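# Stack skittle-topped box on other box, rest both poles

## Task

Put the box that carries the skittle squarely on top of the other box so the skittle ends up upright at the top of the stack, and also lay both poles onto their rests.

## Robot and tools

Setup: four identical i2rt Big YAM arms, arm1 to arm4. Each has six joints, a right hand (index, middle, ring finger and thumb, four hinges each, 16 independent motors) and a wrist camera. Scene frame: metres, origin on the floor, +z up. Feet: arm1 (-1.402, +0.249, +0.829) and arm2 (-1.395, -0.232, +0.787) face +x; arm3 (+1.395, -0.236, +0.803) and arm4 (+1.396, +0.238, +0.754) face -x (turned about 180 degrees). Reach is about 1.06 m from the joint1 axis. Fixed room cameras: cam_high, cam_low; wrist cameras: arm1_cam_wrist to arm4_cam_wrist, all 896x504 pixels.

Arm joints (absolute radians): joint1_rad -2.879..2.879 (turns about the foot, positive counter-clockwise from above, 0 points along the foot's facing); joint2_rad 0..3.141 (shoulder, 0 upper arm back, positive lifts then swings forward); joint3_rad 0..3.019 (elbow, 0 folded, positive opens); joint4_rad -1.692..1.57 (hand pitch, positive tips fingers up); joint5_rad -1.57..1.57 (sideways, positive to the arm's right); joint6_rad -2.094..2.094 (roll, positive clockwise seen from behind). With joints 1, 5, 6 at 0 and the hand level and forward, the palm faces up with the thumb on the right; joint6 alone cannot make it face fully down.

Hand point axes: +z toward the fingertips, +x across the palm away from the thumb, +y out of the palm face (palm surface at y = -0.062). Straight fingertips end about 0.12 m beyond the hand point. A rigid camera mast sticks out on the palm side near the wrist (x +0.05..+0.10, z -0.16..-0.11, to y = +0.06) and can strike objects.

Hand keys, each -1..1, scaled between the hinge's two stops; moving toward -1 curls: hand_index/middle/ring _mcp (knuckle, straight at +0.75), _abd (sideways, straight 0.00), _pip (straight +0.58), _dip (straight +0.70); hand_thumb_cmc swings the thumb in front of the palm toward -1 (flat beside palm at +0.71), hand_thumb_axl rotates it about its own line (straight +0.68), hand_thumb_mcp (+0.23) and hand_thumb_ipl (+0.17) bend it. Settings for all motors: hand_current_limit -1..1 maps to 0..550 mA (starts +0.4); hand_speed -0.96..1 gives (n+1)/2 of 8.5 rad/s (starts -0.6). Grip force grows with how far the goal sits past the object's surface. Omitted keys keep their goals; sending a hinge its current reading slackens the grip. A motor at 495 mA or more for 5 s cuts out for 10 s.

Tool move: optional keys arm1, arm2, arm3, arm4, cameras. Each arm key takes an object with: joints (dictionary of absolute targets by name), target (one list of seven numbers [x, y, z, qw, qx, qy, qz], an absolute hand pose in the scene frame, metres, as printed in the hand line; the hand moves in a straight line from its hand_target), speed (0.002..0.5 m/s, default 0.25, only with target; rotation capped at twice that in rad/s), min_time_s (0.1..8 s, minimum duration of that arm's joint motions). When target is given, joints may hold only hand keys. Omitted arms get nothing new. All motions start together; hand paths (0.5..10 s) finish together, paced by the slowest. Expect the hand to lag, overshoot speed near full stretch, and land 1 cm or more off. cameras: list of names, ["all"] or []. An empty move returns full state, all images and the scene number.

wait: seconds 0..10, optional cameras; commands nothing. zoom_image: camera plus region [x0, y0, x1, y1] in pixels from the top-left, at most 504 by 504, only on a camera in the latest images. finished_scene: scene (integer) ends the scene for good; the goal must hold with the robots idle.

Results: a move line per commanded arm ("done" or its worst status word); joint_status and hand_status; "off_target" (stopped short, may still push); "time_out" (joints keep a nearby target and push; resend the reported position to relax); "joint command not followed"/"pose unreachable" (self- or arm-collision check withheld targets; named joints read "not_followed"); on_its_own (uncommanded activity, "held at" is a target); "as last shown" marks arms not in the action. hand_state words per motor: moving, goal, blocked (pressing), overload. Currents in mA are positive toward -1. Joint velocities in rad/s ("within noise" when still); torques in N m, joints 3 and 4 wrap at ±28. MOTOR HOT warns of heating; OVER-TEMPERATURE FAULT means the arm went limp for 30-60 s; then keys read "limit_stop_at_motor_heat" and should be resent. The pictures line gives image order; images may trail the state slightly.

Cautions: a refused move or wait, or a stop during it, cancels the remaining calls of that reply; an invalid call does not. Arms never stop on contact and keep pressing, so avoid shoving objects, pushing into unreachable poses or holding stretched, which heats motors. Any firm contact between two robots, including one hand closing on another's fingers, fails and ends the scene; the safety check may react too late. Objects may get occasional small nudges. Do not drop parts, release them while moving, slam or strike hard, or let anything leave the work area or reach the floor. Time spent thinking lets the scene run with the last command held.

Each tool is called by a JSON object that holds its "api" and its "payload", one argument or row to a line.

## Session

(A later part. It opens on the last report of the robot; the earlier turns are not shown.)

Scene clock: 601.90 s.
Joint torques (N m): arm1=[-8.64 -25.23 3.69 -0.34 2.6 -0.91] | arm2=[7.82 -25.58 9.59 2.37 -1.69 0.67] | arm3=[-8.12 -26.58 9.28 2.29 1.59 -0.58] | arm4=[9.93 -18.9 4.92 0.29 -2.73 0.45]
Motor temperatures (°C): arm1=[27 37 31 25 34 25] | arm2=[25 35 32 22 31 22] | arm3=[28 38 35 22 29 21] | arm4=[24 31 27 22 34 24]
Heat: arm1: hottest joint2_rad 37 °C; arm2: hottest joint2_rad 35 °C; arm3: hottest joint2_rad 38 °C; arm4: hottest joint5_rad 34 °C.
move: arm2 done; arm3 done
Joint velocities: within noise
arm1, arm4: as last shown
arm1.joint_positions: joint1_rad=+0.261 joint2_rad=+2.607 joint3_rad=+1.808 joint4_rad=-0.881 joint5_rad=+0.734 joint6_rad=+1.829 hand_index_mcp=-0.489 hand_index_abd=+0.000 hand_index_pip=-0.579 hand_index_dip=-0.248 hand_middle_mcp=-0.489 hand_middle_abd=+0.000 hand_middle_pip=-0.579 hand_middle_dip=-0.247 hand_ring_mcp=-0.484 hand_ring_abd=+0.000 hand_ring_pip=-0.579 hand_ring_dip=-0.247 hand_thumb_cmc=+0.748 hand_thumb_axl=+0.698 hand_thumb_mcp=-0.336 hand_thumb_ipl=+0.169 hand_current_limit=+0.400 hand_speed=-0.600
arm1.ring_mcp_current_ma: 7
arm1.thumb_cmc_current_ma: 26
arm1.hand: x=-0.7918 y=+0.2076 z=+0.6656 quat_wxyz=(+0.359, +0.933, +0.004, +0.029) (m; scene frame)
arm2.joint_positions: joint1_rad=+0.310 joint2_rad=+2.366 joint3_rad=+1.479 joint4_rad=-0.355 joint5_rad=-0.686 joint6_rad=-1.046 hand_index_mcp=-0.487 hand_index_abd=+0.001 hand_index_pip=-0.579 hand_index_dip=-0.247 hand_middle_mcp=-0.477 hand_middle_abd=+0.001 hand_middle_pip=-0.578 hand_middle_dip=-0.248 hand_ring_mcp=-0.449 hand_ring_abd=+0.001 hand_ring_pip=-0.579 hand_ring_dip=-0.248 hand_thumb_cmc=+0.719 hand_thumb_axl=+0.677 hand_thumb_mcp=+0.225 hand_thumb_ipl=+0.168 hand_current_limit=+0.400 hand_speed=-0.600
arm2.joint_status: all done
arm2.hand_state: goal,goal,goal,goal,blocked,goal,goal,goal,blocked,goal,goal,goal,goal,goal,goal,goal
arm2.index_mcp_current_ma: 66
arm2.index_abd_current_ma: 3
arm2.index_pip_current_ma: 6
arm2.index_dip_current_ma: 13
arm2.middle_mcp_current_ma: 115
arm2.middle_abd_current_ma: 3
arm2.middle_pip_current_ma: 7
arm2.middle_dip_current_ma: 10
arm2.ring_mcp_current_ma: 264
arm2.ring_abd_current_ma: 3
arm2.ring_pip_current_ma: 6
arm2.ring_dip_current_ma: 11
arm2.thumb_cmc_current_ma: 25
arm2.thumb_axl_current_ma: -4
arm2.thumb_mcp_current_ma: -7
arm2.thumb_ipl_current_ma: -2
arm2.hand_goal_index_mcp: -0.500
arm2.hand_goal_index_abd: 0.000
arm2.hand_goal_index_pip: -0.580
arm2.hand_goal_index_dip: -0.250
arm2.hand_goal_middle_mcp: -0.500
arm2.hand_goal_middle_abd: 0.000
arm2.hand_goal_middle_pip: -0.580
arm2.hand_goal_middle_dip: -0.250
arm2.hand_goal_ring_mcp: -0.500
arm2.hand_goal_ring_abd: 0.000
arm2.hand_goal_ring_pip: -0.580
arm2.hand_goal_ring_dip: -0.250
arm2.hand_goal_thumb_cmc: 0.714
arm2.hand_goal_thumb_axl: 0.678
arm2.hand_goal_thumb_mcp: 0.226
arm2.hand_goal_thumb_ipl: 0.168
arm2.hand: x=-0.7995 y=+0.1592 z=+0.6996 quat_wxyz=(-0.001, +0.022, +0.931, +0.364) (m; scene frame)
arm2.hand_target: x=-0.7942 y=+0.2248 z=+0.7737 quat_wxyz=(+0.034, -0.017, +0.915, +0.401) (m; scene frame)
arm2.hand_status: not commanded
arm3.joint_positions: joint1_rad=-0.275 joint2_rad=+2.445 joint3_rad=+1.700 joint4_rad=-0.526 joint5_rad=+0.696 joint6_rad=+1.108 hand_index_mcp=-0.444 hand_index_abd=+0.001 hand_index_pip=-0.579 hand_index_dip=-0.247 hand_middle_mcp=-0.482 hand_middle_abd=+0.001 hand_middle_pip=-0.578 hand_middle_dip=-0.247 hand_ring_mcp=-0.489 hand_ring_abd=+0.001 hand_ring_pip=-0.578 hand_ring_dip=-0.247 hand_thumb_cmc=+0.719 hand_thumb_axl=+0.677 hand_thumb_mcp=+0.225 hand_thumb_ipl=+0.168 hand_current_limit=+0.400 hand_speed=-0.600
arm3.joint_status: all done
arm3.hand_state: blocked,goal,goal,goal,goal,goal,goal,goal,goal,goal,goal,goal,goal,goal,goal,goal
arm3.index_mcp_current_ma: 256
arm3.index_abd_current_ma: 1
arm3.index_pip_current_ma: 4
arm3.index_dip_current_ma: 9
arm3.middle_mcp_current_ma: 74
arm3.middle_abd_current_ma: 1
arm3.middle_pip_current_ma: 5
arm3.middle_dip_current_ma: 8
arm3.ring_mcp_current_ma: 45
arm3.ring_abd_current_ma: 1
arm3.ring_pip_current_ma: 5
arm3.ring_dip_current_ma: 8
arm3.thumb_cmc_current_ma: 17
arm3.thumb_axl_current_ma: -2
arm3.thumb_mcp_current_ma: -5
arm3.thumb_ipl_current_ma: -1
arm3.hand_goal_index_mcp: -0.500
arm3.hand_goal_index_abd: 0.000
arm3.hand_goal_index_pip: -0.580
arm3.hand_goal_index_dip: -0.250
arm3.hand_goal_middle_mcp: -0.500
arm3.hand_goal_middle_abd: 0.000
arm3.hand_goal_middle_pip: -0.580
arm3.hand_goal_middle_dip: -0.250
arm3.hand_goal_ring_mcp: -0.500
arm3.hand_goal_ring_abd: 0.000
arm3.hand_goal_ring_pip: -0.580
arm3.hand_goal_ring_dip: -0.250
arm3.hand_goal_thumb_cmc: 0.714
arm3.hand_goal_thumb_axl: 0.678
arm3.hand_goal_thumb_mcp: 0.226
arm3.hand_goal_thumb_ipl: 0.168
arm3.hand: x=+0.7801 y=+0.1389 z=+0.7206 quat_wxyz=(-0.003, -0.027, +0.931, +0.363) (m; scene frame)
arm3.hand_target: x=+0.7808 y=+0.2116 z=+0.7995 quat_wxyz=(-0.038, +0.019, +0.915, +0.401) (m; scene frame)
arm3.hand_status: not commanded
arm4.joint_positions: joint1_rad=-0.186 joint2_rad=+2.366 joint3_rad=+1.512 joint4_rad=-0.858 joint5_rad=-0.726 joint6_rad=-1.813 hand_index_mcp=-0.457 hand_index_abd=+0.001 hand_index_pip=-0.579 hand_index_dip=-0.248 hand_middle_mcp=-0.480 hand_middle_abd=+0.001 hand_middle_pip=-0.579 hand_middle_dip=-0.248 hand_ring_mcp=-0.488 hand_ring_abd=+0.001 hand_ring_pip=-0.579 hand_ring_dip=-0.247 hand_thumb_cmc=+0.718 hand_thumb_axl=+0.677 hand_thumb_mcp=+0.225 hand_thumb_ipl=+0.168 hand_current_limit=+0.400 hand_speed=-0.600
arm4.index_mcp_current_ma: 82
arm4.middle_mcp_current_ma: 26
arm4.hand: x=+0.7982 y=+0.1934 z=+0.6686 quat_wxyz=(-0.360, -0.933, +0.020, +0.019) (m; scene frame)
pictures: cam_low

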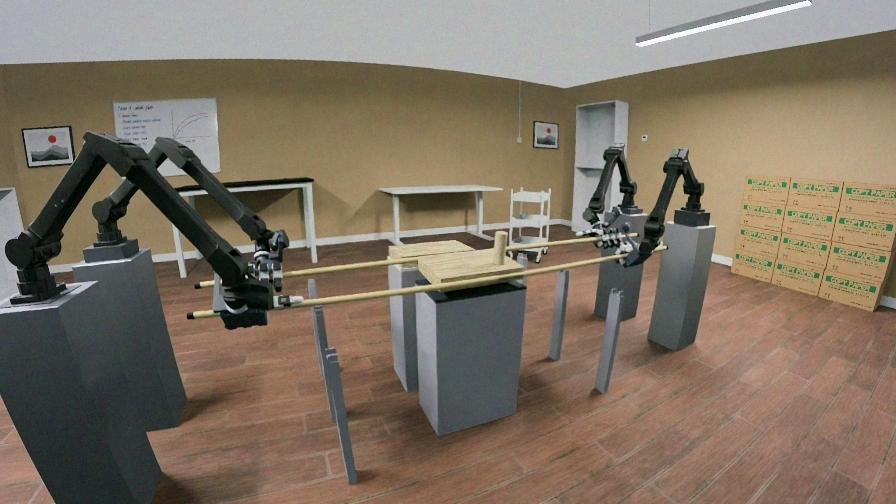

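{"api": "move", "payload": {
  "arm1": {"target":[-0.79,0.143,0.730,0.3827,0.9239,0,0],"speed":0.04},
  "arm4": {"target":[0.8,0.133,0.733,0.3827,0.9239,0,0],"speed":0.04},
  "cameras": ["cam_low"]
}}

{"api": "zoom_image", "payload": {
  "camera": "cam_low",
  "region": [400, 230, 550, 320]
}}

Scene clock: 611.17 s.
Joint torques (N m): arm1=[-8.29 -25.47 4.11 -0.65 2.63 -0.84] | arm2=[7.53 -25.41 9.76 2.44 -1.86 0.66] | arm3=[-8.23 -26.11 9.4 2.35 1.71 -0.56] | arm4=[9.41 -18.61 5.71 0.18 -2.73 0.36]
Motor temperatures (°C): arm1=[27 37 31 25 37 25] | arm2=[25 38 33 22 31 22] | arm3=[28 38 35 22 29 21] | arm4=[24 32 27 22 36 24]
Heat: arm1: hottest joint2_rad 37 °C; arm2: hottest joint2_rad 38 °C; arm3: hottest joint2_rad 38 °C; arm4: hottest joint5_rad 36 °C.
move: arm1 off_target; arm4 off_target
Joint velocities: within noise
arm1.joint_positions: joint1_rad=+0.263 joint2_rad=+2.525 joint3_rad=+1.772 joint4_rad=-0.930 joint5_rad=+0.733 joint6_rad=+1.830 hand_index_mcp=-0.489 hand_index_abd=+0.000 hand_index_pip=-0.579 hand_index_dip=-0.248 hand_middle_mcp=-0.489 hand_middle_abd=+0.000 hand_middle_pip=-0.579 hand_middle_dip=-0.247 hand_ring_mcp=-0.480 hand_ring_abd=+0.000 hand_ring_pip=-0.579 hand_ring_dip=-0.247 hand_thumb_cmc=+0.758 hand_thumb_axl=+0.705 hand_thumb_mcp=-0.336 hand_thumb_ipl=+0.169 hand_current_limit=+0.400 hand_speed=-0.600
arm1.joint_status: not commanded
arm1.hand_state: goal,goal,goal,goal,goal,goal,goal,goal,goal,goal,goal,goal,blocked,blocked,overload,goal
arm1.index_mcp_current_ma: 4
arm1.index_abd_current_ma: 0
arm1.index_pip_current_ma: 0
arm1.index_dip_current_ma: 0
arm1.middle_mcp_current_ma: 3
arm1.middle_abd_current_ma: 0
arm1.middle_pip_current_ma: 0
arm1.middle_dip_current_ma: 0
arm1.ring_mcp_current_ma: 10
arm1.ring_abd_current_ma: 0
arm1.ring_pip_current_ma: 0
arm1.ring_dip_current_ma: 0
arm1.thumb_cmc_current_ma: 40
arm1.thumb_axl_current_ma: 23
arm1.thumb_mcp_current_ma: 0
arm1.thumb_ipl_current_ma: 0
arm1.hand_goal_index_mcp: -0.500
arm1.hand_goal_index_abd: 0.000
arm1.hand_goal_index_pip: -0.580
arm1.hand_goal_index_dip: -0.250
arm1.hand_goal_middle_mcp: -0.500
arm1.hand_goal_middle_abd: 0.000
arm1.hand_goal_middle_pip: -0.580
arm1.hand_goal_middle_dip: -0.250
arm1.hand_goal_ring_mcp: -0.500
arm1.hand_goal_ring_abd: 0.000
arm1.hand_goal_ring_pip: -0.580
arm1.hand_goal_ring_dip: -0.250
arm1.hand_goal_thumb_cmc: 0.714
arm1.hand_goal_thumb_axl: 0.678
arm1.hand_goal_thumb_mcp: 0.226
arm1.hand_goal_thumb_ipl: 0.168
arm1.hand: x=-0.7919 y=+0.2084 z=+0.7068 quat_wxyz=(+0.359, +0.933, +0.005, +0.027) (m; scene frame)
arm1.hand_target: x=-0.7930 y=+0.1464 z=+0.7286 quat_wxyz=(+0.382, +0.924, -0.002, -0.002) (m; scene frame)
arm1.hand_status: off_target (0.069 m and 4.3 deg from the pose sent, 0.091 m and 4.4 deg at the start)
arm2, arm3: as last shown
arm2.joint_positions: joint1_rad=+0.310 joint2_rad=+2.366 joint3_rad=+1.479 joint4_rad=-0.355 joint5_rad=-0.683 joint6_rad=-1.046 hand_index_mcp=-0.487 hand_index_abd=+0.001 hand_index_pip=-0.579 hand_index_dip=-0.247 hand_middle_mcp=-0.473 hand_middle_abd=+0.001 hand_middle_pip=-0.578 hand_middle_dip=-0.248 hand_ring_mcp=-0.449 hand_ring_abd=+0.001 hand_ring_pip=-0.579 hand_ring_dip=-0.248 hand_thumb_cmc=+0.719 hand_thumb_axl=+0.677 hand_thumb_mcp=+0.225 hand_thumb_ipl=+0.168 hand_current_limit=+0.400 hand_speed=-0.600
arm2.middle_mcp_current_ma: 139
arm2.hand: x=-0.7993 y=+0.1590 z=+0.6991 quat_wxyz=(+0.000, +0.022, +0.932, +0.363) (m; scene frame)
arm2.hand_target: x=-0.7943 y=+0.2248 z=+0.7738 quat_wxyz=(+0.034, -0.017, +0.915, +0.401) (m; scene frame)
arm3.joint_positions: joint1_rad=-0.275 joint2_rad=+2.444 joint3_rad=+1.700 joint4_rad=-0.526 joint5_rad=+0.692 joint6_rad=+1.108 hand_index_mcp=-0.444 hand_index_abd=+0.001 hand_index_pip=-0.579 hand_index_dip=-0.247 hand_middle_mcp=-0.478 hand_middle_abd=+0.001 hand_middle_pip=-0.578 hand_middle_dip=-0.247 hand_ring_mcp=-0.489 hand_ring_abd=+0.001 hand_ring_pip=-0.578 hand_ring_dip=-0.247 hand_thumb_cmc=+0.719 hand_thumb_axl=+0.677 hand_thumb_mcp=+0.225 hand_thumb_ipl=+0.168 hand_current_limit=+0.400 hand_speed=-0.600
arm3.hand_state: blocked,goal,goal,goal,blocked,goal,goal,goal,goal,goal,goal,goal,goal,goal,goal,goal
arm3.middle_mcp_current_ma: 94
arm3.hand: x=+0.7797 y=+0.1387 z=+0.7205 quat_wxyz=(-0.004, -0.027, +0.932, +0.362) (m; scene frame)
arm4.joint_positions: joint1_rad=-0.186 joint2_rad=+2.283 joint3_rad=+1.501 joint4_rad=-0.937 joint5_rad=-0.726 joint6_rad=-1.813 hand_index_mcp=-0.457 hand_index_abd=+0.001 hand_index_pip=-0.579 hand_index_dip=-0.248 hand_middle_mcp=-0.472 hand_middle_abd=+0.001 hand_middle_pip=-0.579 hand_middle_dip=-0.248 hand_ring_mcp=-0.483 hand_ring_abd=+0.001 hand_ring_pip=-0.579 hand_ring_dip=-0.247 hand_thumb_cmc=+0.718 hand_thumb_axl=+0.677 hand_thumb_mcp=+0.225 hand_thumb_ipl=+0.168 hand_current_limit=+0.400 hand_speed=-0.600
arm4.joint_status: not commanded
arm4.hand_state: blocked,goal,goal,goal,blocked,goal,goal,goal,goal,goal,goal,goal,goal,goal,goal,goal
arm4.index_mcp_current_ma: 82
arm4.index_abd_current_ma: 0
arm4.index_pip_current_ma: 0
arm4.index_dip_current_ma: 1
arm4.middle_mcp_current_ma: 44
arm4.middle_abd_current_ma: 0
arm4.middle_pip_current_ma: 0
arm4.middle_dip_current_ma: 1
arm4.ring_mcp_current_ma: 20
arm4.ring_abd_current_ma: 0
arm4.ring_pip_current_ma: 0
arm4.ring_dip_current_ma: 1
arm4.thumb_cmc_current_ma: 3
arm4.thumb_axl_current_ma: 0
arm4.thumb_mcp_current_ma: -1
arm4.thumb_ipl_current_ma: 0
arm4.hand_goal_index_mcp: -0.500
arm4.hand_goal_index_abd: 0.000
arm4.hand_goal_index_pip: -0.580
arm4.hand_goal_index_dip: -0.250
arm4.hand_goal_middle_mcp: -0.500
arm4.hand_goal_middle_abd: 0.000
arm4.hand_goal_middle_pip: -0.580
arm4.hand_goal_middle_dip: -0.250
arm4.hand_goal_ring_mcp: -0.500
arm4.hand_goal_ring_abd: 0.000
arm4.hand_goal_ring_pip: -0.580
arm4.hand_goal_ring_dip: -0.250
arm4.hand_goal_thumb_cmc: 0.714
arm4.hand_goal_thumb_axl: 0.678
arm4.hand_goal_thumb_mcp: 0.226
arm4.hand_goal_thumb_ipl: 0.168
arm4.hand: x=+0.7981 y=+0.1934 z=+0.7133 quat_wxyz=(-0.361, -0.932, +0.021, +0.016) (m; scene frame)
arm4.hand_target: x=+0.8026 y=+0.1361 z=+0.7319 quat_wxyz=(-0.382, -0.924, -0.001, -0.002) (m; scene frame)
arm4.hand_status: off_target (0.064 m and 4.1 deg from the pose sent, 0.088 m and 4.2 deg at the start)
pictures: cam_low

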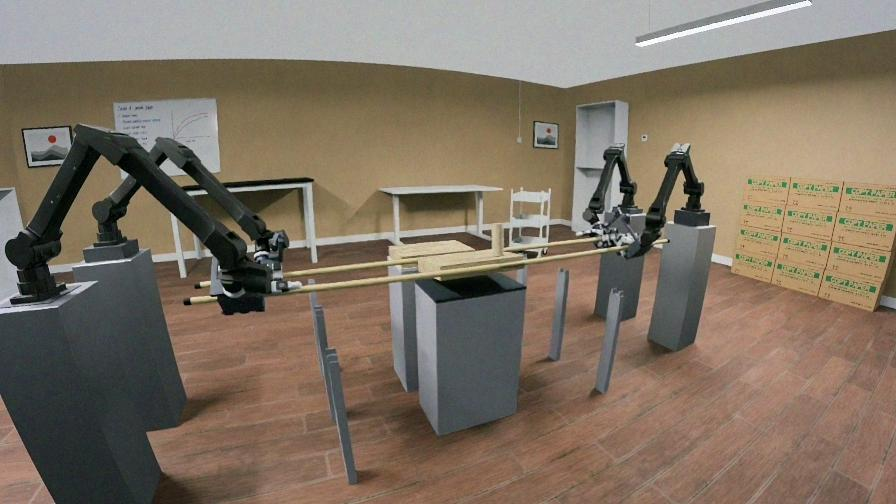

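Scaled by 3.360 from the camera's 896x504 image, which has a finer 1280x720 frame.

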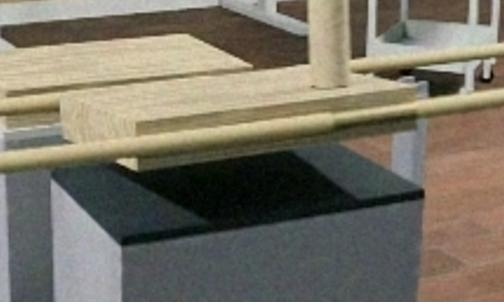

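{"api": "move", "payload": {
  "arm2": {"joints":{"joint2_rad":2.25},"min_time_s":2},
  "arm3": {"joints":{"joint2_rad":2.325},"min_time_s":2},
  "cameras": ["cam_low","cam_high"]
}}

{"api": "zoom_image", "payload": {
  "camera": "cam_low",
  "region": [380, 200, 560, 320]
}}

{"api": "zoom_image", "payload": {
  "camera": "cam_high",
  "region": [320, 200, 600, 400]
}}

Scene clock: 620.30 s.
Joint torques (N m): arm1=[-8.29 -25.52 4.11 -0.64 2.63 -0.85] | arm2=[8.29 -27.52 10.41 2.88 -1.79 0.68] | arm3=[-8.35 -27.99 10.13 2.77 1.69 -0.6] | arm4=[9.7 -18.37 5.68 0.21 -2.72 0.41]
Motor temperatures (°C): arm1=[27 38 31 25 38 25] | arm2=[25 39 34 22 31 22] | arm3=[28 37 36 22 30 22] | arm4=[24 33 27 22 38 24]
Heat: arm1: hottest joint2_rad 38 °C; arm2: hottest joint2_rad 39 °C; arm3: hottest joint2_rad 37 °C; arm4: hottest joint5_rad 38 °C.
move: arm2 done; arm3 done
Joint velocities: within noise
arm1, arm4: as last shown
arm2.joint_positions: joint1_rad=+0.310 joint2_rad=+2.340 joint3_rad=+1.472 joint4_rad=-0.364 joint5_rad=-0.684 joint6_rad=-1.046 hand_index_mcp=-0.485 hand_index_abd=+0.001 hand_index_pip=-0.579 hand_index_dip=-0.247 hand_middle_mcp=-0.471 hand_middle_abd=+0.001 hand_middle_pip=-0.578 hand_middle_dip=-0.248 hand_ring_mcp=-0.449 hand_ring_abd=+0.001 hand_ring_pip=-0.579 hand_ring_dip=-0.248 hand_thumb_cmc=+0.719 hand_thumb_axl=+0.677 hand_thumb_mcp=+0.225 hand_thumb_ipl=+0.168 hand_current_limit=+0.400 hand_speed=-0.600
arm2.joint_status: all done
arm2.hand_state: goal,goal,goal,goal,blocked,goal,goal,goal,blocked,goal,goal,goal,goal,goal,goal,goal
arm2.index_mcp_current_ma: 74
arm2.index_abd_current_ma: 3
arm2.index_pip_current_ma: 6
arm2.index_dip_current_ma: 13
arm2.middle_mcp_current_ma: 151
arm2.middle_abd_current_ma: 3
arm2.middle_pip_current_ma: 7
arm2.middle_dip_current_ma: 10
arm2.ring_mcp_current_ma: 264
arm2.ring_abd_current_ma: 3
arm2.ring_pip_current_ma: 6
arm2.ring_dip_current_ma: 11
arm2.thumb_cmc_current_ma: 25
arm2.thumb_axl_current_ma: -4
arm2.thumb_mcp_current_ma: -7
arm2.thumb_ipl_current_ma: -2
arm2.hand_goal_index_mcp: -0.500
arm2.hand_goal_index_abd: 0.000
arm2.hand_goal_index_pip: -0.580
arm2.hand_goal_index_dip: -0.250
arm2.hand_goal_middle_mcp: -0.500
arm2.hand_goal_middle_abd: 0.000
arm2.hand_goal_middle_pip: -0.580
arm2.hand_goal_middle_dip: -0.250
arm2.hand_goal_ring_mcp: -0.500
arm2.hand_goal_ring_abd: 0.000
arm2.hand_goal_ring_pip: -0.580
arm2.hand_goal_ring_dip: -0.250
arm2.hand_goal_thumb_cmc: 0.714
arm2.hand_goal_thumb_axl: 0.678
arm2.hand_goal_thumb_mcp: 0.226
arm2.hand_goal_thumb_ipl: 0.168
arm2.hand: x=-0.7985 y=+0.1594 z=+0.7129 quat_wxyz=(+0.004, +0.020, +0.931, +0.365) (m; scene frame)
arm2.hand_target: x=-0.7886 y=+0.2277 z=+0.8101 quat_wxyz=(+0.055, -0.026, +0.910, +0.411) (m; scene frame)
arm2.hand_status: not commanded
arm3.joint_positions: joint1_rad=-0.275 joint2_rad=+2.417 joint3_rad=+1.692 joint4_rad=-0.535 joint5_rad=+0.693 joint6_rad=+1.110 hand_index_mcp=-0.444 hand_index_abd=+0.001 hand_index_pip=-0.579 hand_index_dip=-0.247 hand_middle_mcp=-0.470 hand_middle_abd=+0.001 hand_middle_pip=-0.578 hand_middle_dip=-0.247 hand_ring_mcp=-0.489 hand_ring_abd=+0.001 hand_ring_pip=-0.578 hand_ring_dip=-0.247 hand_thumb_cmc=+0.719 hand_thumb_axl=+0.677 hand_thumb_mcp=+0.225 hand_thumb_ipl=+0.168 hand_current_limit=+0.400 hand_speed=-0.600
arm3.joint_status: all done
arm3.hand_state: blocked,goal,goal,goal,blocked,goal,goal,goal,goal,goal,goal,goal,goal,goal,goal,goal
arm3.index_mcp_current_ma: 256
arm3.index_abd_current_ma: 1
arm3.index_pip_current_ma: 4
arm3.index_dip_current_ma: 9
arm3.middle_mcp_current_ma: 130
arm3.middle_abd_current_ma: 1
arm3.middle_pip_current_ma: 5
arm3.middle_dip_current_ma: 8
arm3.ring_mcp_current_ma: 45
arm3.ring_abd_current_ma: 1
arm3.ring_pip_current_ma: 5
arm3.ring_dip_current_ma: 8
arm3.thumb_cmc_current_ma: 17
arm3.thumb_axl_current_ma: -2
arm3.thumb_mcp_current_ma: -5
arm3.thumb_ipl_current_ma: -1
arm3.hand_goal_index_mcp: -0.500
arm3.hand_goal_index_abd: 0.000
arm3.hand_goal_index_pip: -0.580
arm3.hand_goal_index_dip: -0.250
arm3.hand_goal_middle_mcp: -0.500
arm3.hand_goal_middle_abd: 0.000
arm3.hand_goal_middle_pip: -0.580
arm3.hand_goal_middle_dip: -0.250
arm3.hand_goal_ring_mcp: -0.500
arm3.hand_goal_ring_abd: 0.000
arm3.hand_goal_ring_pip: -0.580
arm3.hand_goal_ring_dip: -0.250
arm3.hand_goal_thumb_cmc: 0.714
arm3.hand_goal_thumb_axl: 0.678
arm3.hand_goal_thumb_mcp: 0.226
arm3.hand_goal_thumb_ipl: 0.168
arm3.hand: x=+0.7790 y=+0.1391 z=+0.7356 quat_wxyz=(-0.008, -0.024, +0.931, +0.364) (m; scene frame)
arm3.hand_target: x=+0.7759 y=+0.2137 z=+0.8322 quat_wxyz=(-0.057, +0.027, +0.910, +0.409) (m; scene frame)
arm3.hand_status: not commanded
pictures: cam_high, cam_low

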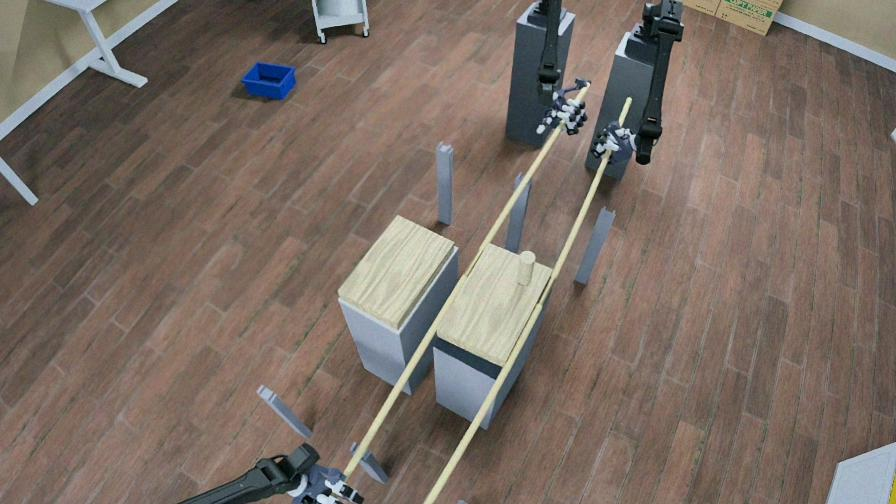

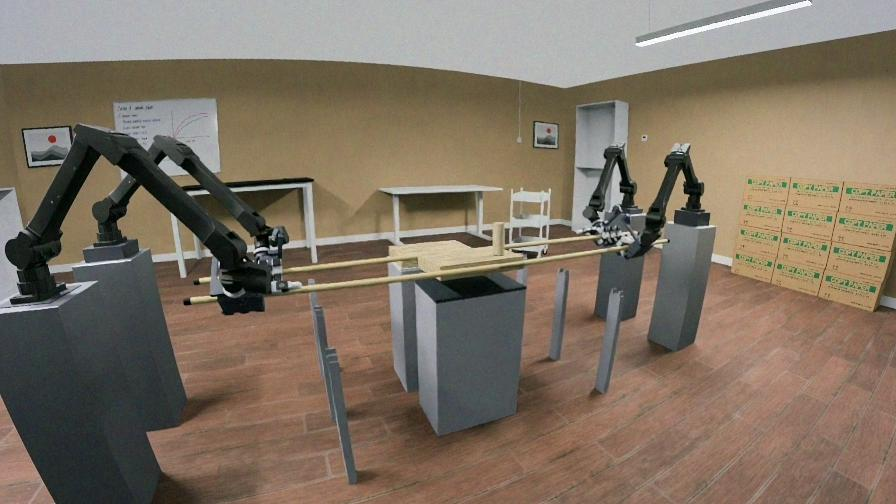

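Scaled by 2.800 from the camera's 896x504 image, which has a finer 1280x720 frame.

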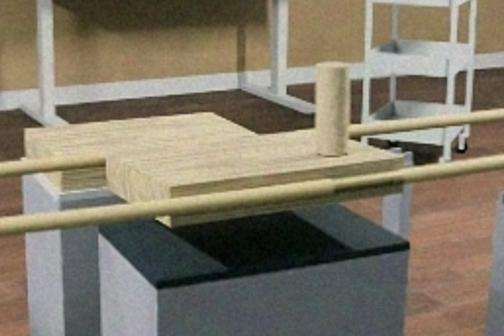

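Scaled by 1.800 from the camera's 896x504 image, which has a finer 1280x720 frame.

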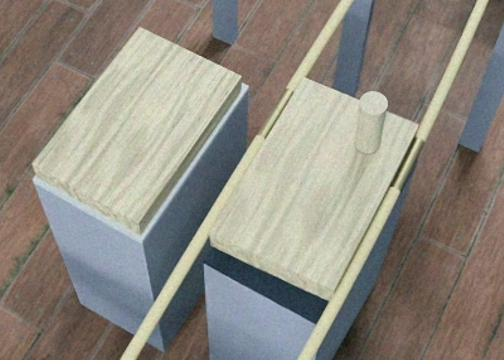

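{"api": "move", "payload": {
  "arm1": {"target":[-0.79,0.095,0.750,0.3827,0.9239,0,0],"speed":0.04},
  "arm2": {"target":[-0.795,0.172,0.795,0,0,0.9239,0.3827],"speed":0.04},
  "arm3": {"target":[0.785,0.162,0.818,0,0,0.9239,0.3827],"speed":0.04},
  "arm4": {"target":[0.8,0.085,0.754,0.3827,0.9239,0,0],"speed":0.04},
  "cameras": ["cam_low","cam_high"]
}}

{"api": "zoom_image", "payload": {
  "camera": "cam_low",
  "region": [380, 200, 560, 320]
}}

{"api": "zoom_image", "payload": {
  "camera": "cam_high",
  "region": [320, 200, 600, 400]
}}

Scene clock: 638.67 s.
Joint torques (N m): arm1=[-9.99 -26.4 3.92 -0.01 2.77 -1.13] | arm2=[6.89 -23.47 8.54 1.2 -2.29 0.33] | arm3=[-7.3 -23.41 8.08 1.05 1.9 -0.4] | arm4=[11.4 -19.49 5.93 0.75 -2.86 0.52]
Motor temperatures (°C): arm1=[28 39 31 25 41 26] | arm2=[25 38 33 22 32 22] | arm3=[28 40 39 22 31 22] | arm4=[24 34 27 22 40 24]
Heat: arm1: hottest joint5_rad 41 °C; arm2: hottest joint2_rad 38 °C; arm3: hottest joint2_rad 40 °C; arm4: hottest joint5_rad 40 °C.
move: arm1 off_target; arm2 off_target; arm3 off_target; arm4 off_target
Joint velocities: within noise
arm1.joint_positions: joint1_rad=+0.207 joint2_rad=+2.482 joint3_rad=+1.719 joint4_rad=-0.880 joint5_rad=+0.736 joint6_rad=+1.759 hand_index_mcp=-0.489 hand_index_abd=+0.000 hand_index_pip=-0.579 hand_index_dip=-0.248 hand_middle_mcp=-0.489 hand_middle_abd=+0.000 hand_middle_pip=-0.579 hand_middle_dip=-0.247 hand_ring_mcp=-0.468 hand_ring_abd=+0.000 hand_ring_pip=-0.579 hand_ring_dip=-0.247 hand_thumb_cmc=+0.764 hand_thumb_axl=+0.711 hand_thumb_mcp=-0.340 hand_thumb_ipl=+0.169 hand_current_limit=+0.400 hand_speed=-0.600
arm1.joint_status: not commanded
arm1.hand_state: goal,goal,goal,goal,goal,goal,goal,goal,blocked,goal,goal,goal,blocked,blocked,overload,goal
arm1.index_mcp_current_ma: 4
arm1.index_abd_current_ma: 0
arm1.index_pip_current_ma: 0
arm1.index_dip_current_ma: 0
arm1.middle_mcp_current_ma: 3
arm1.middle_abd_current_ma: 0
arm1.middle_pip_current_ma: 0
arm1.middle_dip_current_ma: 0
arm1.ring_mcp_current_ma: 24
arm1.ring_abd_current_ma: 0
arm1.ring_pip_current_ma: 0
arm1.ring_dip_current_ma: 0
arm1.thumb_cmc_current_ma: 51
arm1.thumb_axl_current_ma: 32
arm1.thumb_mcp_current_ma: 0
arm1.thumb_ipl_current_ma: 0
arm1.hand_goal_index_mcp: -0.500
arm1.hand_goal_index_abd: 0.000
arm1.hand_goal_index_pip: -0.580
arm1.hand_goal_index_dip: -0.250
arm1.hand_goal_middle_mcp: -0.500
arm1.hand_goal_middle_abd: 0.000
arm1.hand_goal_middle_pip: -0.580
arm1.hand_goal_middle_dip: -0.250
arm1.hand_goal_ring_mcp: -0.500
arm1.hand_goal_ring_abd: 0.000
arm1.hand_goal_ring_pip: -0.580
arm1.hand_goal_ring_dip: -0.250
arm1.hand_goal_thumb_cmc: 0.714
arm1.hand_goal_thumb_axl: 0.678
arm1.hand_goal_thumb_mcp: 0.226
arm1.hand_goal_thumb_ipl: 0.168
arm1.hand: x=-0.7928 y=+0.1723 z=+0.7187 quat_wxyz=(+0.359, +0.933, +0.005, +0.023) (m; scene frame)
arm1.hand_target: x=-0.7948 y=+0.0996 z=+0.7482 quat_wxyz=(+0.383, +0.924, -0.003, -0.004) (m; scene frame)
arm1.hand_status: off_target (0.083 m and 3.9 deg from the pose sent, 0.121 m and 4.3 deg at the start)
arm2.joint_positions: joint1_rad=+0.252 joint2_rad=+2.263 joint3_rad=+1.454 joint4_rad=-0.518 joint5_rad=-0.697 joint6_rad=-1.104 hand_index_mcp=-0.486 hand_index_abd=+0.001 hand_index_pip=-0.579 hand_index_dip=-0.247 hand_middle_mcp=-0.485 hand_middle_abd=+0.001 hand_middle_pip=-0.578 hand_middle_dip=-0.248 hand_ring_mcp=-0.428 hand_ring_abd=+0.001 hand_ring_pip=-0.579 hand_ring_dip=-0.248 hand_thumb_cmc=+0.719 hand_thumb_axl=+0.677 hand_thumb_mcp=+0.225 hand_thumb_ipl=+0.168 hand_current_limit=+0.400 hand_speed=-0.600
arm2.joint_status: not commanded
arm2.hand_state: goal,goal,goal,goal,goal,goal,goal,goal,blocked,goal,goal,goal,goal,goal,goal,goal
arm2.index_mcp_current_ma: 70
arm2.index_abd_current_ma: 3
arm2.index_pip_current_ma: 6
arm2.index_dip_current_ma: 13
arm2.middle_mcp_current_ma: 77
arm2.middle_abd_current_ma: 3
arm2.middle_pip_current_ma: 7
arm2.middle_dip_current_ma: 10
arm2.ring_mcp_current_ma: 375
arm2.ring_abd_current_ma: 3
arm2.ring_pip_current_ma: 6
arm2.ring_dip_current_ma: 11
arm2.thumb_cmc_current_ma: 25
arm2.thumb_axl_current_ma: -4
arm2.thumb_mcp_current_ma: -7
arm2.thumb_ipl_current_ma: -2
arm2.hand_goal_index_mcp: -0.500
arm2.hand_goal_index_abd: 0.000
arm2.hand_goal_index_pip: -0.580
arm2.hand_goal_index_dip: -0.250
arm2.hand_goal_middle_mcp: -0.500
arm2.hand_goal_middle_abd: 0.000
arm2.hand_goal_middle_pip: -0.580
arm2.hand_goal_middle_dip: -0.250
arm2.hand_goal_ring_mcp: -0.500
arm2.hand_goal_ring_abd: 0.000
arm2.hand_goal_ring_pip: -0.580
arm2.hand_goal_ring_dip: -0.250
arm2.hand_goal_thumb_cmc: 0.714
arm2.hand_goal_thumb_axl: 0.678
arm2.hand_goal_thumb_mcp: 0.226
arm2.hand_goal_thumb_ipl: 0.168
arm2.hand: x=-0.7971 y=+0.1227 z=+0.7445 quat_wxyz=(-0.019, +0.035, +0.934, +0.355) (m; scene frame)
arm2.hand_target: x=-0.7989 y=+0.1698 z=+0.7953 quat_wxyz=(-0.001, -0.001, +0.924, +0.384) (m; scene frame)
arm2.hand_status: off_target (0.071 m and 5.7 deg from the pose sent, 0.083 m and 3.2 deg at the start; pose on its path clipped on 10 of 72 steps)
arm3.joint_positions: joint1_rad=-0.217 joint2_rad=+2.349 joint3_rad=+1.668 joint4_rad=-0.671 joint5_rad=+0.708 joint6_rad=+1.173 hand_index_mcp=-0.424 hand_index_abd=+0.001 hand_index_pip=-0.579 hand_index_dip=-0.247 hand_middle_mcp=-0.483 hand_middle_abd=+0.001 hand_middle_pip=-0.578 hand_middle_dip=-0.247 hand_ring_mcp=-0.488 hand_ring_abd=+0.001 hand_ring_pip=-0.578 hand_ring_dip=-0.247 hand_thumb_cmc=+0.719 hand_thumb_axl=+0.677 hand_thumb_mcp=+0.225 hand_thumb_ipl=+0.168 hand_current_limit=+0.400 hand_speed=-0.600
arm3.joint_status: not commanded
arm3.hand_state: blocked,goal,goal,goal,goal,goal,goal,goal,goal,goal,goal,goal,goal,goal,goal,goal
arm3.index_mcp_current_ma: 358
arm3.index_abd_current_ma: 1
arm3.index_pip_current_ma: 4
arm3.index_dip_current_ma: 9
arm3.middle_mcp_current_ma: 68
arm3.middle_abd_current_ma: 1
arm3.middle_pip_current_ma: 5
arm3.middle_dip_current_ma: 8
arm3.ring_mcp_current_ma: 48
arm3.ring_abd_current_ma: 1
arm3.ring_pip_current_ma: 5
arm3.ring_dip_current_ma: 8
arm3.thumb_cmc_current_ma: 17
arm3.thumb_axl_current_ma: -2
arm3.thumb_mcp_current_ma: -5
arm3.thumb_ipl_current_ma: -1
arm3.hand_goal_index_mcp: -0.500
arm3.hand_goal_index_abd: 0.000
arm3.hand_goal_index_pip: -0.580
arm3.hand_goal_index_dip: -0.250
arm3.hand_goal_middle_mcp: -0.500
arm3.hand_goal_middle_abd: 0.000
arm3.hand_goal_middle_pip: -0.580
arm3.hand_goal_middle_dip: -0.250
arm3.hand_goal_ring_mcp: -0.500
arm3.hand_goal_ring_abd: 0.000
arm3.hand_goal_ring_pip: -0.580
arm3.hand_goal_ring_dip: -0.250
arm3.hand_goal_thumb_cmc: 0.714
arm3.hand_goal_thumb_axl: 0.678
arm3.hand_goal_thumb_mcp: 0.226
arm3.hand_goal_thumb_ipl: 0.168
arm3.hand: x=+0.7805 y=+0.0992 z=+0.7668 quat_wxyz=(+0.014, -0.037, +0.933, +0.357) (m; scene frame)
arm3.hand_target: x=+0.7903 y=+0.1586 z=+0.8178 quat_wxyz=(+0.002, +0.001, +0.923, +0.384) (m; scene frame)
arm3.hand_status: off_target (0.081 m and 5.5 deg from the pose sent, 0.086 m and 3.7 deg at the start; pose on its path clipped on 13 of 72 steps)
arm4.joint_positions: joint1_rad=-0.122 joint2_rad=+2.240 joint3_rad=+1.454 joint4_rad=-0.888 joint5_rad=-0.733 joint6_rad=-1.719 hand_index_mcp=-0.457 hand_index_abd=+0.001 hand_index_pip=-0.579 hand_index_dip=-0.248 hand_middle_mcp=-0.465 hand_middle_abd=+0.001 hand_middle_pip=-0.579 hand_middle_dip=-0.248 hand_ring_mcp=-0.472 hand_ring_abd=+0.001 hand_ring_pip=-0.579 hand_ring_dip=-0.247 hand_thumb_cmc=+0.718 hand_thumb_axl=+0.677 hand_thumb_mcp=+0.225 hand_thumb_ipl=+0.168 hand_current_limit=+0.400 hand_speed=-0.600
arm4.joint_status: not commanded
arm4.hand_state: blocked,goal,goal,goal,blocked,goal,goal,goal,blocked,goal,goal,goal,goal,goal,goal,goal
arm4.index_mcp_current_ma: 82
arm4.index_abd_current_ma: 0
arm4.index_pip_current_ma: 0
arm4.index_dip_current_ma: 1
arm4.middle_mcp_current_ma: 59
arm4.middle_abd_current_ma: 0
arm4.middle_pip_current_ma: 0
arm4.middle_dip_current_ma: 1
arm4.ring_mcp_current_ma: 43
arm4.ring_abd_current_ma: 0
arm4.ring_pip_current_ma: 0
arm4.ring_dip_current_ma: 1
arm4.thumb_cmc_current_ma: 3
arm4.thumb_axl_current_ma: 0
arm4.thumb_mcp_current_ma: -1
arm4.thumb_ipl_current_ma: 0
arm4.hand_goal_index_mcp: -0.500
arm4.hand_goal_index_abd: 0.000
arm4.hand_goal_index_pip: -0.580
arm4.hand_goal_index_dip: -0.250
arm4.hand_goal_middle_mcp: -0.500
arm4.hand_goal_middle_abd: 0.000
arm4.hand_goal_middle_pip: -0.580
arm4.hand_goal_middle_dip: -0.250
arm4.hand_goal_ring_mcp: -0.500
arm4.hand_goal_ring_abd: 0.000
arm4.hand_goal_ring_pip: -0.580
arm4.hand_goal_ring_dip: -0.250
arm4.hand_goal_thumb_cmc: 0.714
arm4.hand_goal_thumb_axl: 0.678
arm4.hand_goal_thumb_mcp: 0.226
arm4.hand_goal_thumb_ipl: 0.168
arm4.hand: x=+0.7992 y=+0.1554 z=+0.7239 quat_wxyz=(-0.361, -0.932, +0.027, +0.009) (m; scene frame)
arm4.hand_target: x=+0.8044 y=+0.0890 z=+0.7523 quat_wxyz=(-0.383, -0.924, -0.002, -0.003) (m; scene frame)
arm4.hand_status: off_target (0.077 m and 4.2 deg from the pose sent, 0.116 m and 4.0 deg at the start)
pictures: cam_high, cam_low

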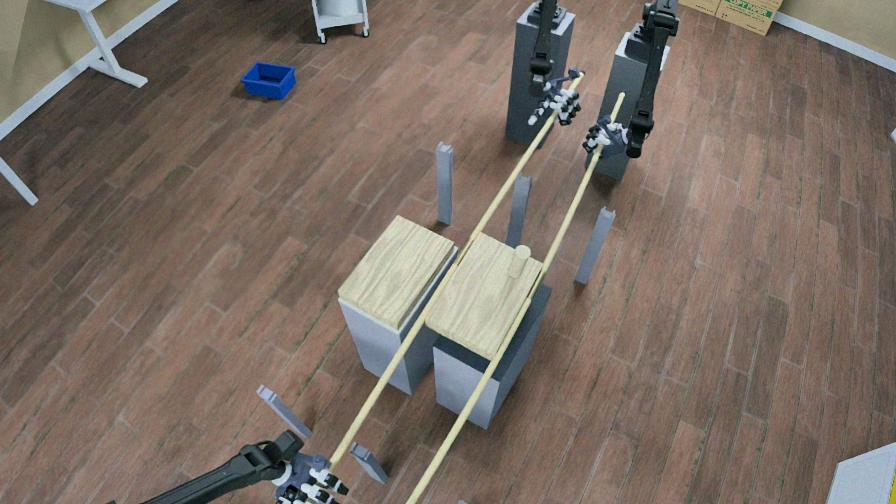

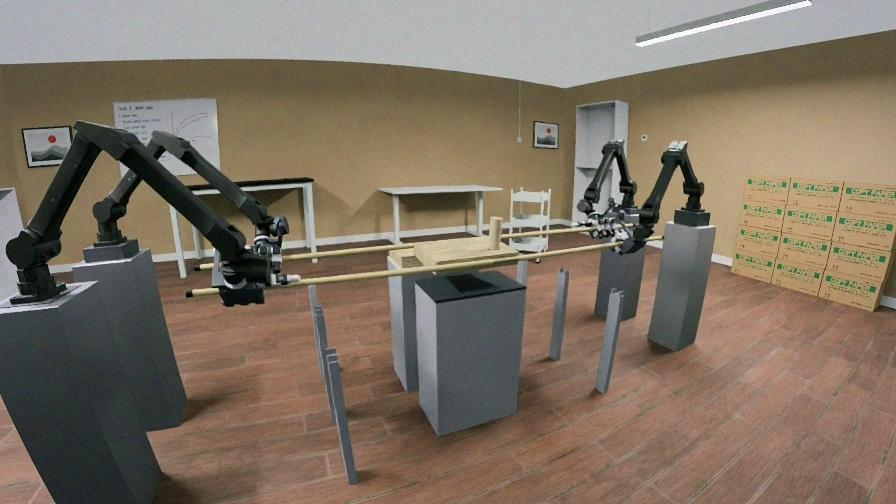

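Scaled by 2.800 from the camera's 896x504 image, which has a finer 1280x720 frame.

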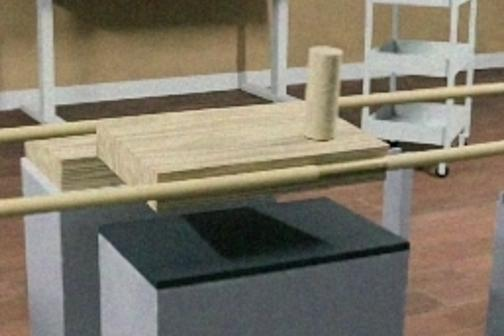

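Scaled by 1.800 from the camera's 896x504 image, which has a finer 1280x720 frame.

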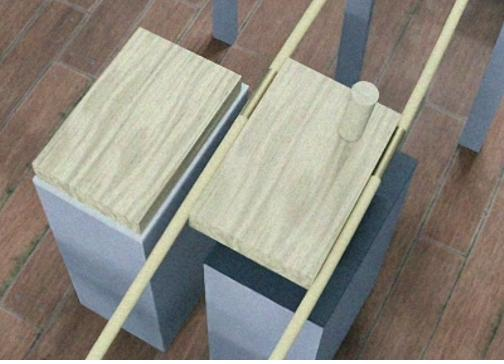

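{"api": "move", "payload": {
  "arm1": {"target":[-0.79,0.008,0.770,0.3827,0.9239,0,0],"speed":0.05,"joints":{"hand_current_limit":0.7}},
  "arm2": {"target":[-0.795,0.082,0.785,0,0,0.9239,0.3827],"speed":0.05,"joints":{"hand_current_limit":0.7}},
  "arm3": {"target":[0.785,0.072,0.806,0,0,0.9239,0.3827],"speed":0.05,"joints":{"hand_current_limit":0.7}},
  "arm4": {"target":[0.8,-0.002,0.774,0.3827,0.9239,0,0],"speed":0.05,"joints":{"hand_current_limit":0.7}},
  "cameras": ["cam_low","cam_high"]
}}

{"api": "zoom_image", "payload": {
  "camera": "cam_low",
  "region": [380, 200, 560, 320]
}}

{"api": "zoom_image", "payload": {
  "camera": "cam_high",
  "region": [320, 200, 600, 400]
}}

Scene clock: 656.20 s.
Joint torques (N m): arm1=[-9.82 -26.52 5.27 0.62 2.53 -1.23] | arm2=[7.06 -22.95 7.08 0.68 -2.73 0.33] | arm3=[-7.59 -23 6.49 0.5 2 -0.33] | arm4=[11.52 -18.96 7.83 1.25 -2.56 0.76]
Motor temperatures (°C): arm1=[28 42 31 25 44 26] | arm2=[25 42 34 22 34 22] | arm3=[28 39 39 22 34 21] | arm4=[24 34 28 22 43 24]
Heat: arm1: hottest joint5_rad 44 °C; arm2: hottest joint2_rad 42 °C; arm3: hottest joint2_rad 39 °C; arm4: hottest joint5_rad 43 °C.
move: arm1 off_target; arm2 off_target; arm3 off_target; arm4 off_target
Joint velocities: within noise
arm1.joint_positions: joint1_rad=+0.066 joint2_rad=+2.431 joint3_rad=+1.650 joint4_rad=-0.762 joint5_rad=+0.743 joint6_rad=+1.576 hand_index_mcp=-0.479 hand_index_abd=+0.000 hand_index_pip=-0.579 hand_index_dip=-0.248 hand_middle_mcp=-0.488 hand_middle_abd=+0.000 hand_middle_pip=-0.579 hand_middle_dip=-0.247 hand_ring_mcp=-0.488 hand_ring_abd=+0.000 hand_ring_pip=-0.579 hand_ring_dip=-0.247 hand_thumb_cmc=+0.784 hand_thumb_axl=+0.728 hand_thumb_mcp=-0.363 hand_thumb_ipl=+0.169 hand_current_limit=+0.700 hand_speed=-0.600
arm1.joint_status: all done
arm1.hand_state: blocked,goal,goal,goal,goal,goal,goal,goal,goal,goal,goal,goal,blocked,blocked,overload,goal
arm1.index_mcp_current_ma: 11
arm1.index_abd_current_ma: 0
arm1.index_pip_current_ma: 0
arm1.index_dip_current_ma: 0
arm1.middle_mcp_current_ma: 4
arm1.middle_abd_current_ma: 0
arm1.middle_pip_current_ma: 0
arm1.middle_dip_current_ma: 0
arm1.ring_mcp_current_ma: 4
arm1.ring_abd_current_ma: 0
arm1.ring_pip_current_ma: 0
arm1.ring_dip_current_ma: 0
arm1.thumb_cmc_current_ma: 95
arm1.thumb_axl_current_ma: 70
arm1.thumb_mcp_current_ma: 0
arm1.thumb_ipl_current_ma: 0
arm1.hand_goal_index_mcp: -0.500
arm1.hand_goal_index_abd: 0.000
arm1.hand_goal_index_pip: -0.580
arm1.hand_goal_index_dip: -0.250
arm1.hand_goal_middle_mcp: -0.500
arm1.hand_goal_middle_abd: 0.000
arm1.hand_goal_middle_pip: -0.580
arm1.hand_goal_middle_dip: -0.250
arm1.hand_goal_ring_mcp: -0.500
arm1.hand_goal_ring_abd: 0.000
arm1.hand_goal_ring_pip: -0.580
arm1.hand_goal_ring_dip: -0.250
arm1.hand_goal_thumb_cmc: 0.714
arm1.hand_goal_thumb_axl: 0.678
arm1.hand_goal_thumb_mcp: 0.226
arm1.hand_goal_thumb_ipl: 0.168
arm1.hand: x=-0.7938 y=+0.0831 z=+0.7321 quat_wxyz=(+0.362, +0.932, +0.006, +0.012) (m; scene frame)
arm1.hand_target: x=-0.7958 y=+0.0120 z=+0.7691 quat_wxyz=(+0.383, +0.924, -0.004, -0.005) (m; scene frame)
arm1.hand_status: off_target (0.084 m and 3.0 deg from the pose sent, 0.172 m and 3.9 deg at the start)
arm2.joint_positions: joint1_rad=+0.102 joint2_rad=+2.250 joint3_rad=+1.408 joint4_rad=-0.594 joint5_rad=-0.727 joint6_rad=-1.292 hand_index_mcp=-0.486 hand_index_abd=+0.001 hand_index_pip=-0.579 hand_index_dip=-0.247 hand_middle_mcp=-0.484 hand_middle_abd=+0.001 hand_middle_pip=-0.578 hand_middle_dip=-0.248 hand_ring_mcp=-0.429 hand_ring_abd=+0.001 hand_ring_pip=-0.579 hand_ring_dip=-0.248 hand_thumb_cmc=+0.719 hand_thumb_axl=+0.677 hand_thumb_mcp=+0.225 hand_thumb_ipl=+0.168 hand_current_limit=+0.700 hand_speed=-0.600
arm2.joint_status: all done
arm2.hand_state: goal,goal,goal,goal,goal,goal,goal,goal,blocked,goal,goal,goal,goal,goal,goal,goal
arm2.index_mcp_current_ma: 70
arm2.index_abd_current_ma: 3
arm2.index_pip_current_ma: 6
arm2.index_dip_current_ma: 13
arm2.middle_mcp_current_ma: 79
arm2.middle_abd_current_ma: 3
arm2.middle_pip_current_ma: 7
arm2.middle_dip_current_ma: 10
arm2.ring_mcp_current_ma: 371
arm2.ring_abd_current_ma: 3
arm2.ring_pip_current_ma: 6
arm2.ring_dip_current_ma: 11
arm2.thumb_cmc_current_ma: 25
arm2.thumb_axl_current_ma: -4
arm2.thumb_mcp_current_ma: -7
arm2.thumb_ipl_current_ma: -2
arm2.hand_goal_index_mcp: -0.500
arm2.hand_goal_index_abd: 0.000
arm2.hand_goal_index_pip: -0.580
arm2.hand_goal_index_dip: -0.250
arm2.hand_goal_middle_mcp: -0.500
arm2.hand_goal_middle_abd: 0.000
arm2.hand_goal_middle_pip: -0.580
arm2.hand_goal_middle_dip: -0.250
arm2.hand_goal_ring_mcp: -0.500
arm2.hand_goal_ring_abd: 0.000
arm2.hand_goal_ring_pip: -0.580
arm2.hand_goal_ring_dip: -0.250
arm2.hand_goal_thumb_cmc: 0.714
arm2.hand_goal_thumb_axl: 0.678
arm2.hand_goal_thumb_mcp: 0.226
arm2.hand_goal_thumb_ipl: 0.168
arm2.hand: x=-0.7952 y=+0.0326 z=+0.7403 quat_wxyz=(-0.012, +0.035, +0.933, +0.359) (m; scene frame)
arm2.hand_target: x=-0.7982 y=+0.0801 z=+0.7842 quat_wxyz=(-0.002, -0.001, +0.924, +0.383) (m; scene frame)
arm2.hand_status: off_target (0.067 m and 5.2 deg from the pose sent, 0.058 m and 5.7 deg at the start)
arm3.joint_positions: joint1_rad=-0.081 joint2_rad=+2.335 joint3_rad=+1.626 joint4_rad=-0.740 joint5_rad=+0.738 joint6_rad=+1.344 hand_index_mcp=-0.427 hand_index_abd=+0.001 hand_index_pip=-0.579 hand_index_dip=-0.247 hand_middle_mcp=-0.478 hand_middle_abd=+0.001 hand_middle_pip=-0.578 hand_middle_dip=-0.247 hand_ring_mcp=-0.488 hand_ring_abd=+0.001 hand_ring_pip=-0.578 hand_ring_dip=-0.247 hand_thumb_cmc=+0.719 hand_thumb_axl=+0.677 hand_thumb_mcp=+0.225 hand_thumb_ipl=+0.168 hand_current_limit=+0.700 hand_speed=-0.600
arm3.joint_status: all done
arm3.hand_state: blocked,goal,goal,goal,blocked,goal,goal,goal,goal,goal,goal,goal,goal,goal,goal,goal
arm3.index_mcp_current_ma: 343
arm3.index_abd_current_ma: 1
arm3.index_pip_current_ma: 4
arm3.index_dip_current_ma: 9
arm3.middle_mcp_current_ma: 93
arm3.middle_abd_current_ma: 1
arm3.middle_pip_current_ma: 5
arm3.middle_dip_current_ma: 8
arm3.ring_mcp_current_ma: 47
arm3.ring_abd_current_ma: 1
arm3.ring_pip_current_ma: 5
arm3.ring_dip_current_ma: 8
arm3.thumb_cmc_current_ma: 17
arm3.thumb_axl_current_ma: -2
arm3.thumb_mcp_current_ma: -5
arm3.thumb_ipl_current_ma: -1
arm3.hand_goal_index_mcp: -0.500
arm3.hand_goal_index_abd: 0.000
arm3.hand_goal_index_pip: -0.580
arm3.hand_goal_index_dip: -0.250
arm3.hand_goal_middle_mcp: -0.500
arm3.hand_goal_middle_abd: 0.000
arm3.hand_goal_middle_pip: -0.580
arm3.hand_goal_middle_dip: -0.250
arm3.hand_goal_ring_mcp: -0.500
arm3.hand_goal_ring_abd: 0.000
arm3.hand_goal_ring_pip: -0.580
arm3.hand_goal_ring_dip: -0.250
arm3.hand_goal_thumb_cmc: 0.714
arm3.hand_goal_thumb_axl: 0.678
arm3.hand_goal_thumb_mcp: 0.226
arm3.hand_goal_thumb_ipl: 0.168
arm3.hand: x=+0.7801 y=+0.0111 z=+0.7644 quat_wxyz=(+0.006, -0.036, +0.931, +0.362) (m; scene frame)
arm3.hand_target: x=+0.7890 y=+0.0692 z=+0.8051 quat_wxyz=(+0.002, +0.001, +0.924, +0.383) (m; scene frame)
arm3.hand_status: off_target (0.074 m and 4.9 deg from the pose sent, 0.048 m and 5.5 deg at the start)
arm4.joint_positions: joint1_rad=+0.027 joint2_rad=+2.184 joint3_rad=+1.399 joint4_rad=-0.768 joint5_rad=-0.740 joint6_rad=-1.527 hand_index_mcp=-0.468 hand_index_abd=+0.001 hand_index_pip=-0.579 hand_index_dip=-0.248 hand_middle_mcp=-0.465 hand_middle_abd=+0.001 hand_middle_pip=-0.579 hand_middle_dip=-0.248 hand_ring_mcp=-0.462 hand_ring_abd=+0.001 hand_ring_pip=-0.579 hand_ring_dip=-0.247 hand_thumb_cmc=+0.718 hand_thumb_axl=+0.677 hand_thumb_mcp=+0.225 hand_thumb_ipl=+0.168 hand_current_limit=+0.700 hand_speed=-0.600
arm4.joint_status: all done
arm4.hand_state: blocked,goal,goal,goal,blocked,goal,goal,goal,blocked,goal,goal,goal,goal,goal,goal,goal
arm4.index_mcp_current_ma: 53
arm4.index_abd_current_ma: 0
arm4.index_pip_current_ma: 0
arm4.index_dip_current_ma: 1
arm4.middle_mcp_current_ma: 61
arm4.middle_abd_current_ma: 0
arm4.middle_pip_current_ma: 0
arm4.middle_dip_current_ma: 1
arm4.ring_mcp_current_ma: 69
arm4.ring_abd_current_ma: 0
arm4.ring_pip_current_ma: 0
arm4.ring_dip_current_ma: 1
arm4.thumb_cmc_current_ma: 3
arm4.thumb_axl_current_ma: 0
arm4.thumb_mcp_current_ma: -1
arm4.thumb_ipl_current_ma: 0
arm4.hand_goal_index_mcp: -0.500
arm4.hand_goal_index_abd: 0.000
arm4.hand_goal_index_pip: -0.580
arm4.hand_goal_index_dip: -0.250
arm4.hand_goal_middle_mcp: -0.500
arm4.hand_goal_middle_abd: 0.000
arm4.hand_goal_middle_pip: -0.580
arm4.hand_goal_middle_dip: -0.250
arm4.hand_goal_ring_mcp: -0.500
arm4.hand_goal_ring_abd: 0.000
arm4.hand_goal_ring_pip: -0.580
arm4.hand_goal_ring_dip: -0.250
arm4.hand_goal_thumb_cmc: 0.714
arm4.hand_goal_thumb_axl: 0.678
arm4.hand_goal_thumb_mcp: 0.226
arm4.hand_goal_thumb_ipl: 0.168
arm4.hand: x=+0.7987 y=+0.0701 z=+0.7398 quat_wxyz=(-0.362, -0.932, +0.025, +0.003) (m; scene frame)
arm4.hand_target: x=+0.8056 y=+0.0020 z=+0.7733 quat_wxyz=(-0.384, -0.924, -0.003, -0.004) (m; scene frame)
arm4.hand_status: off_target (0.080 m and 3.9 deg from the pose sent, 0.165 m and 4.2 deg at the start)
pictures: cam_high, cam_low

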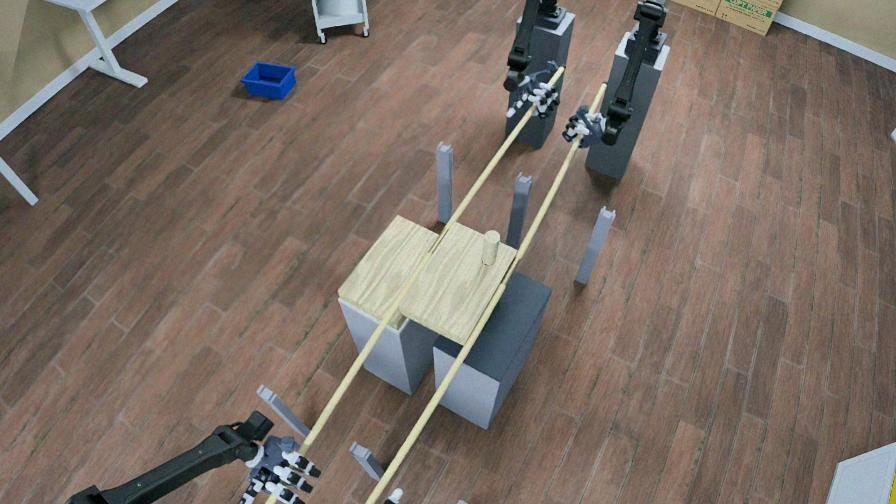

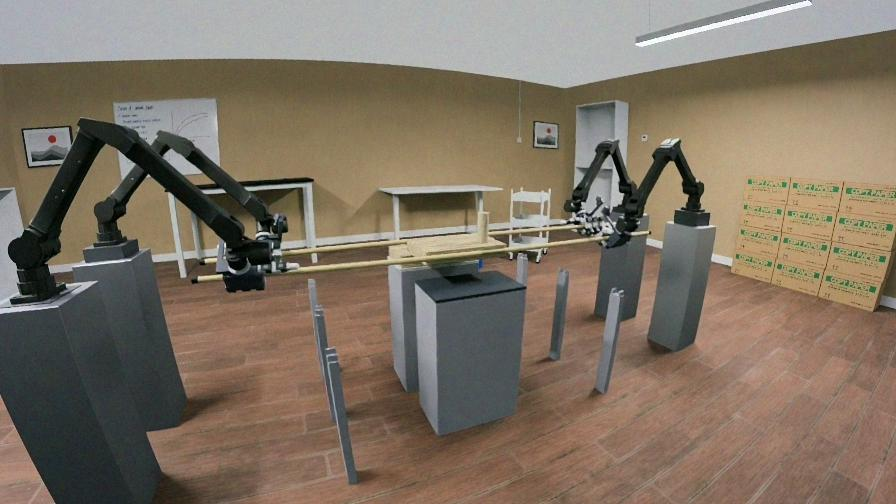

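Scaled by 2.800 from the camera's 896x504 image, which has a finer 1280x720 frame.

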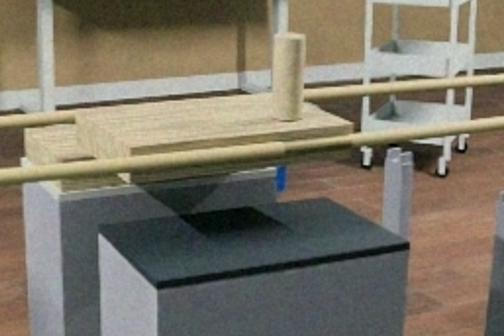

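Scaled by 1.800 from the camera's 896x504 image, which has a finer 1280x720 frame.

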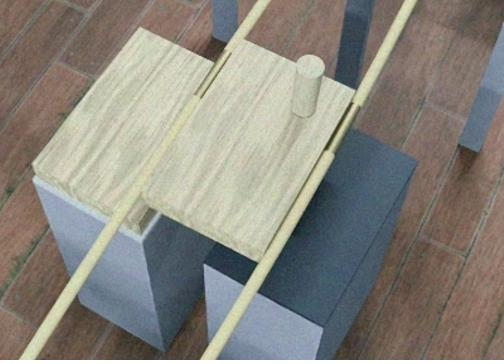

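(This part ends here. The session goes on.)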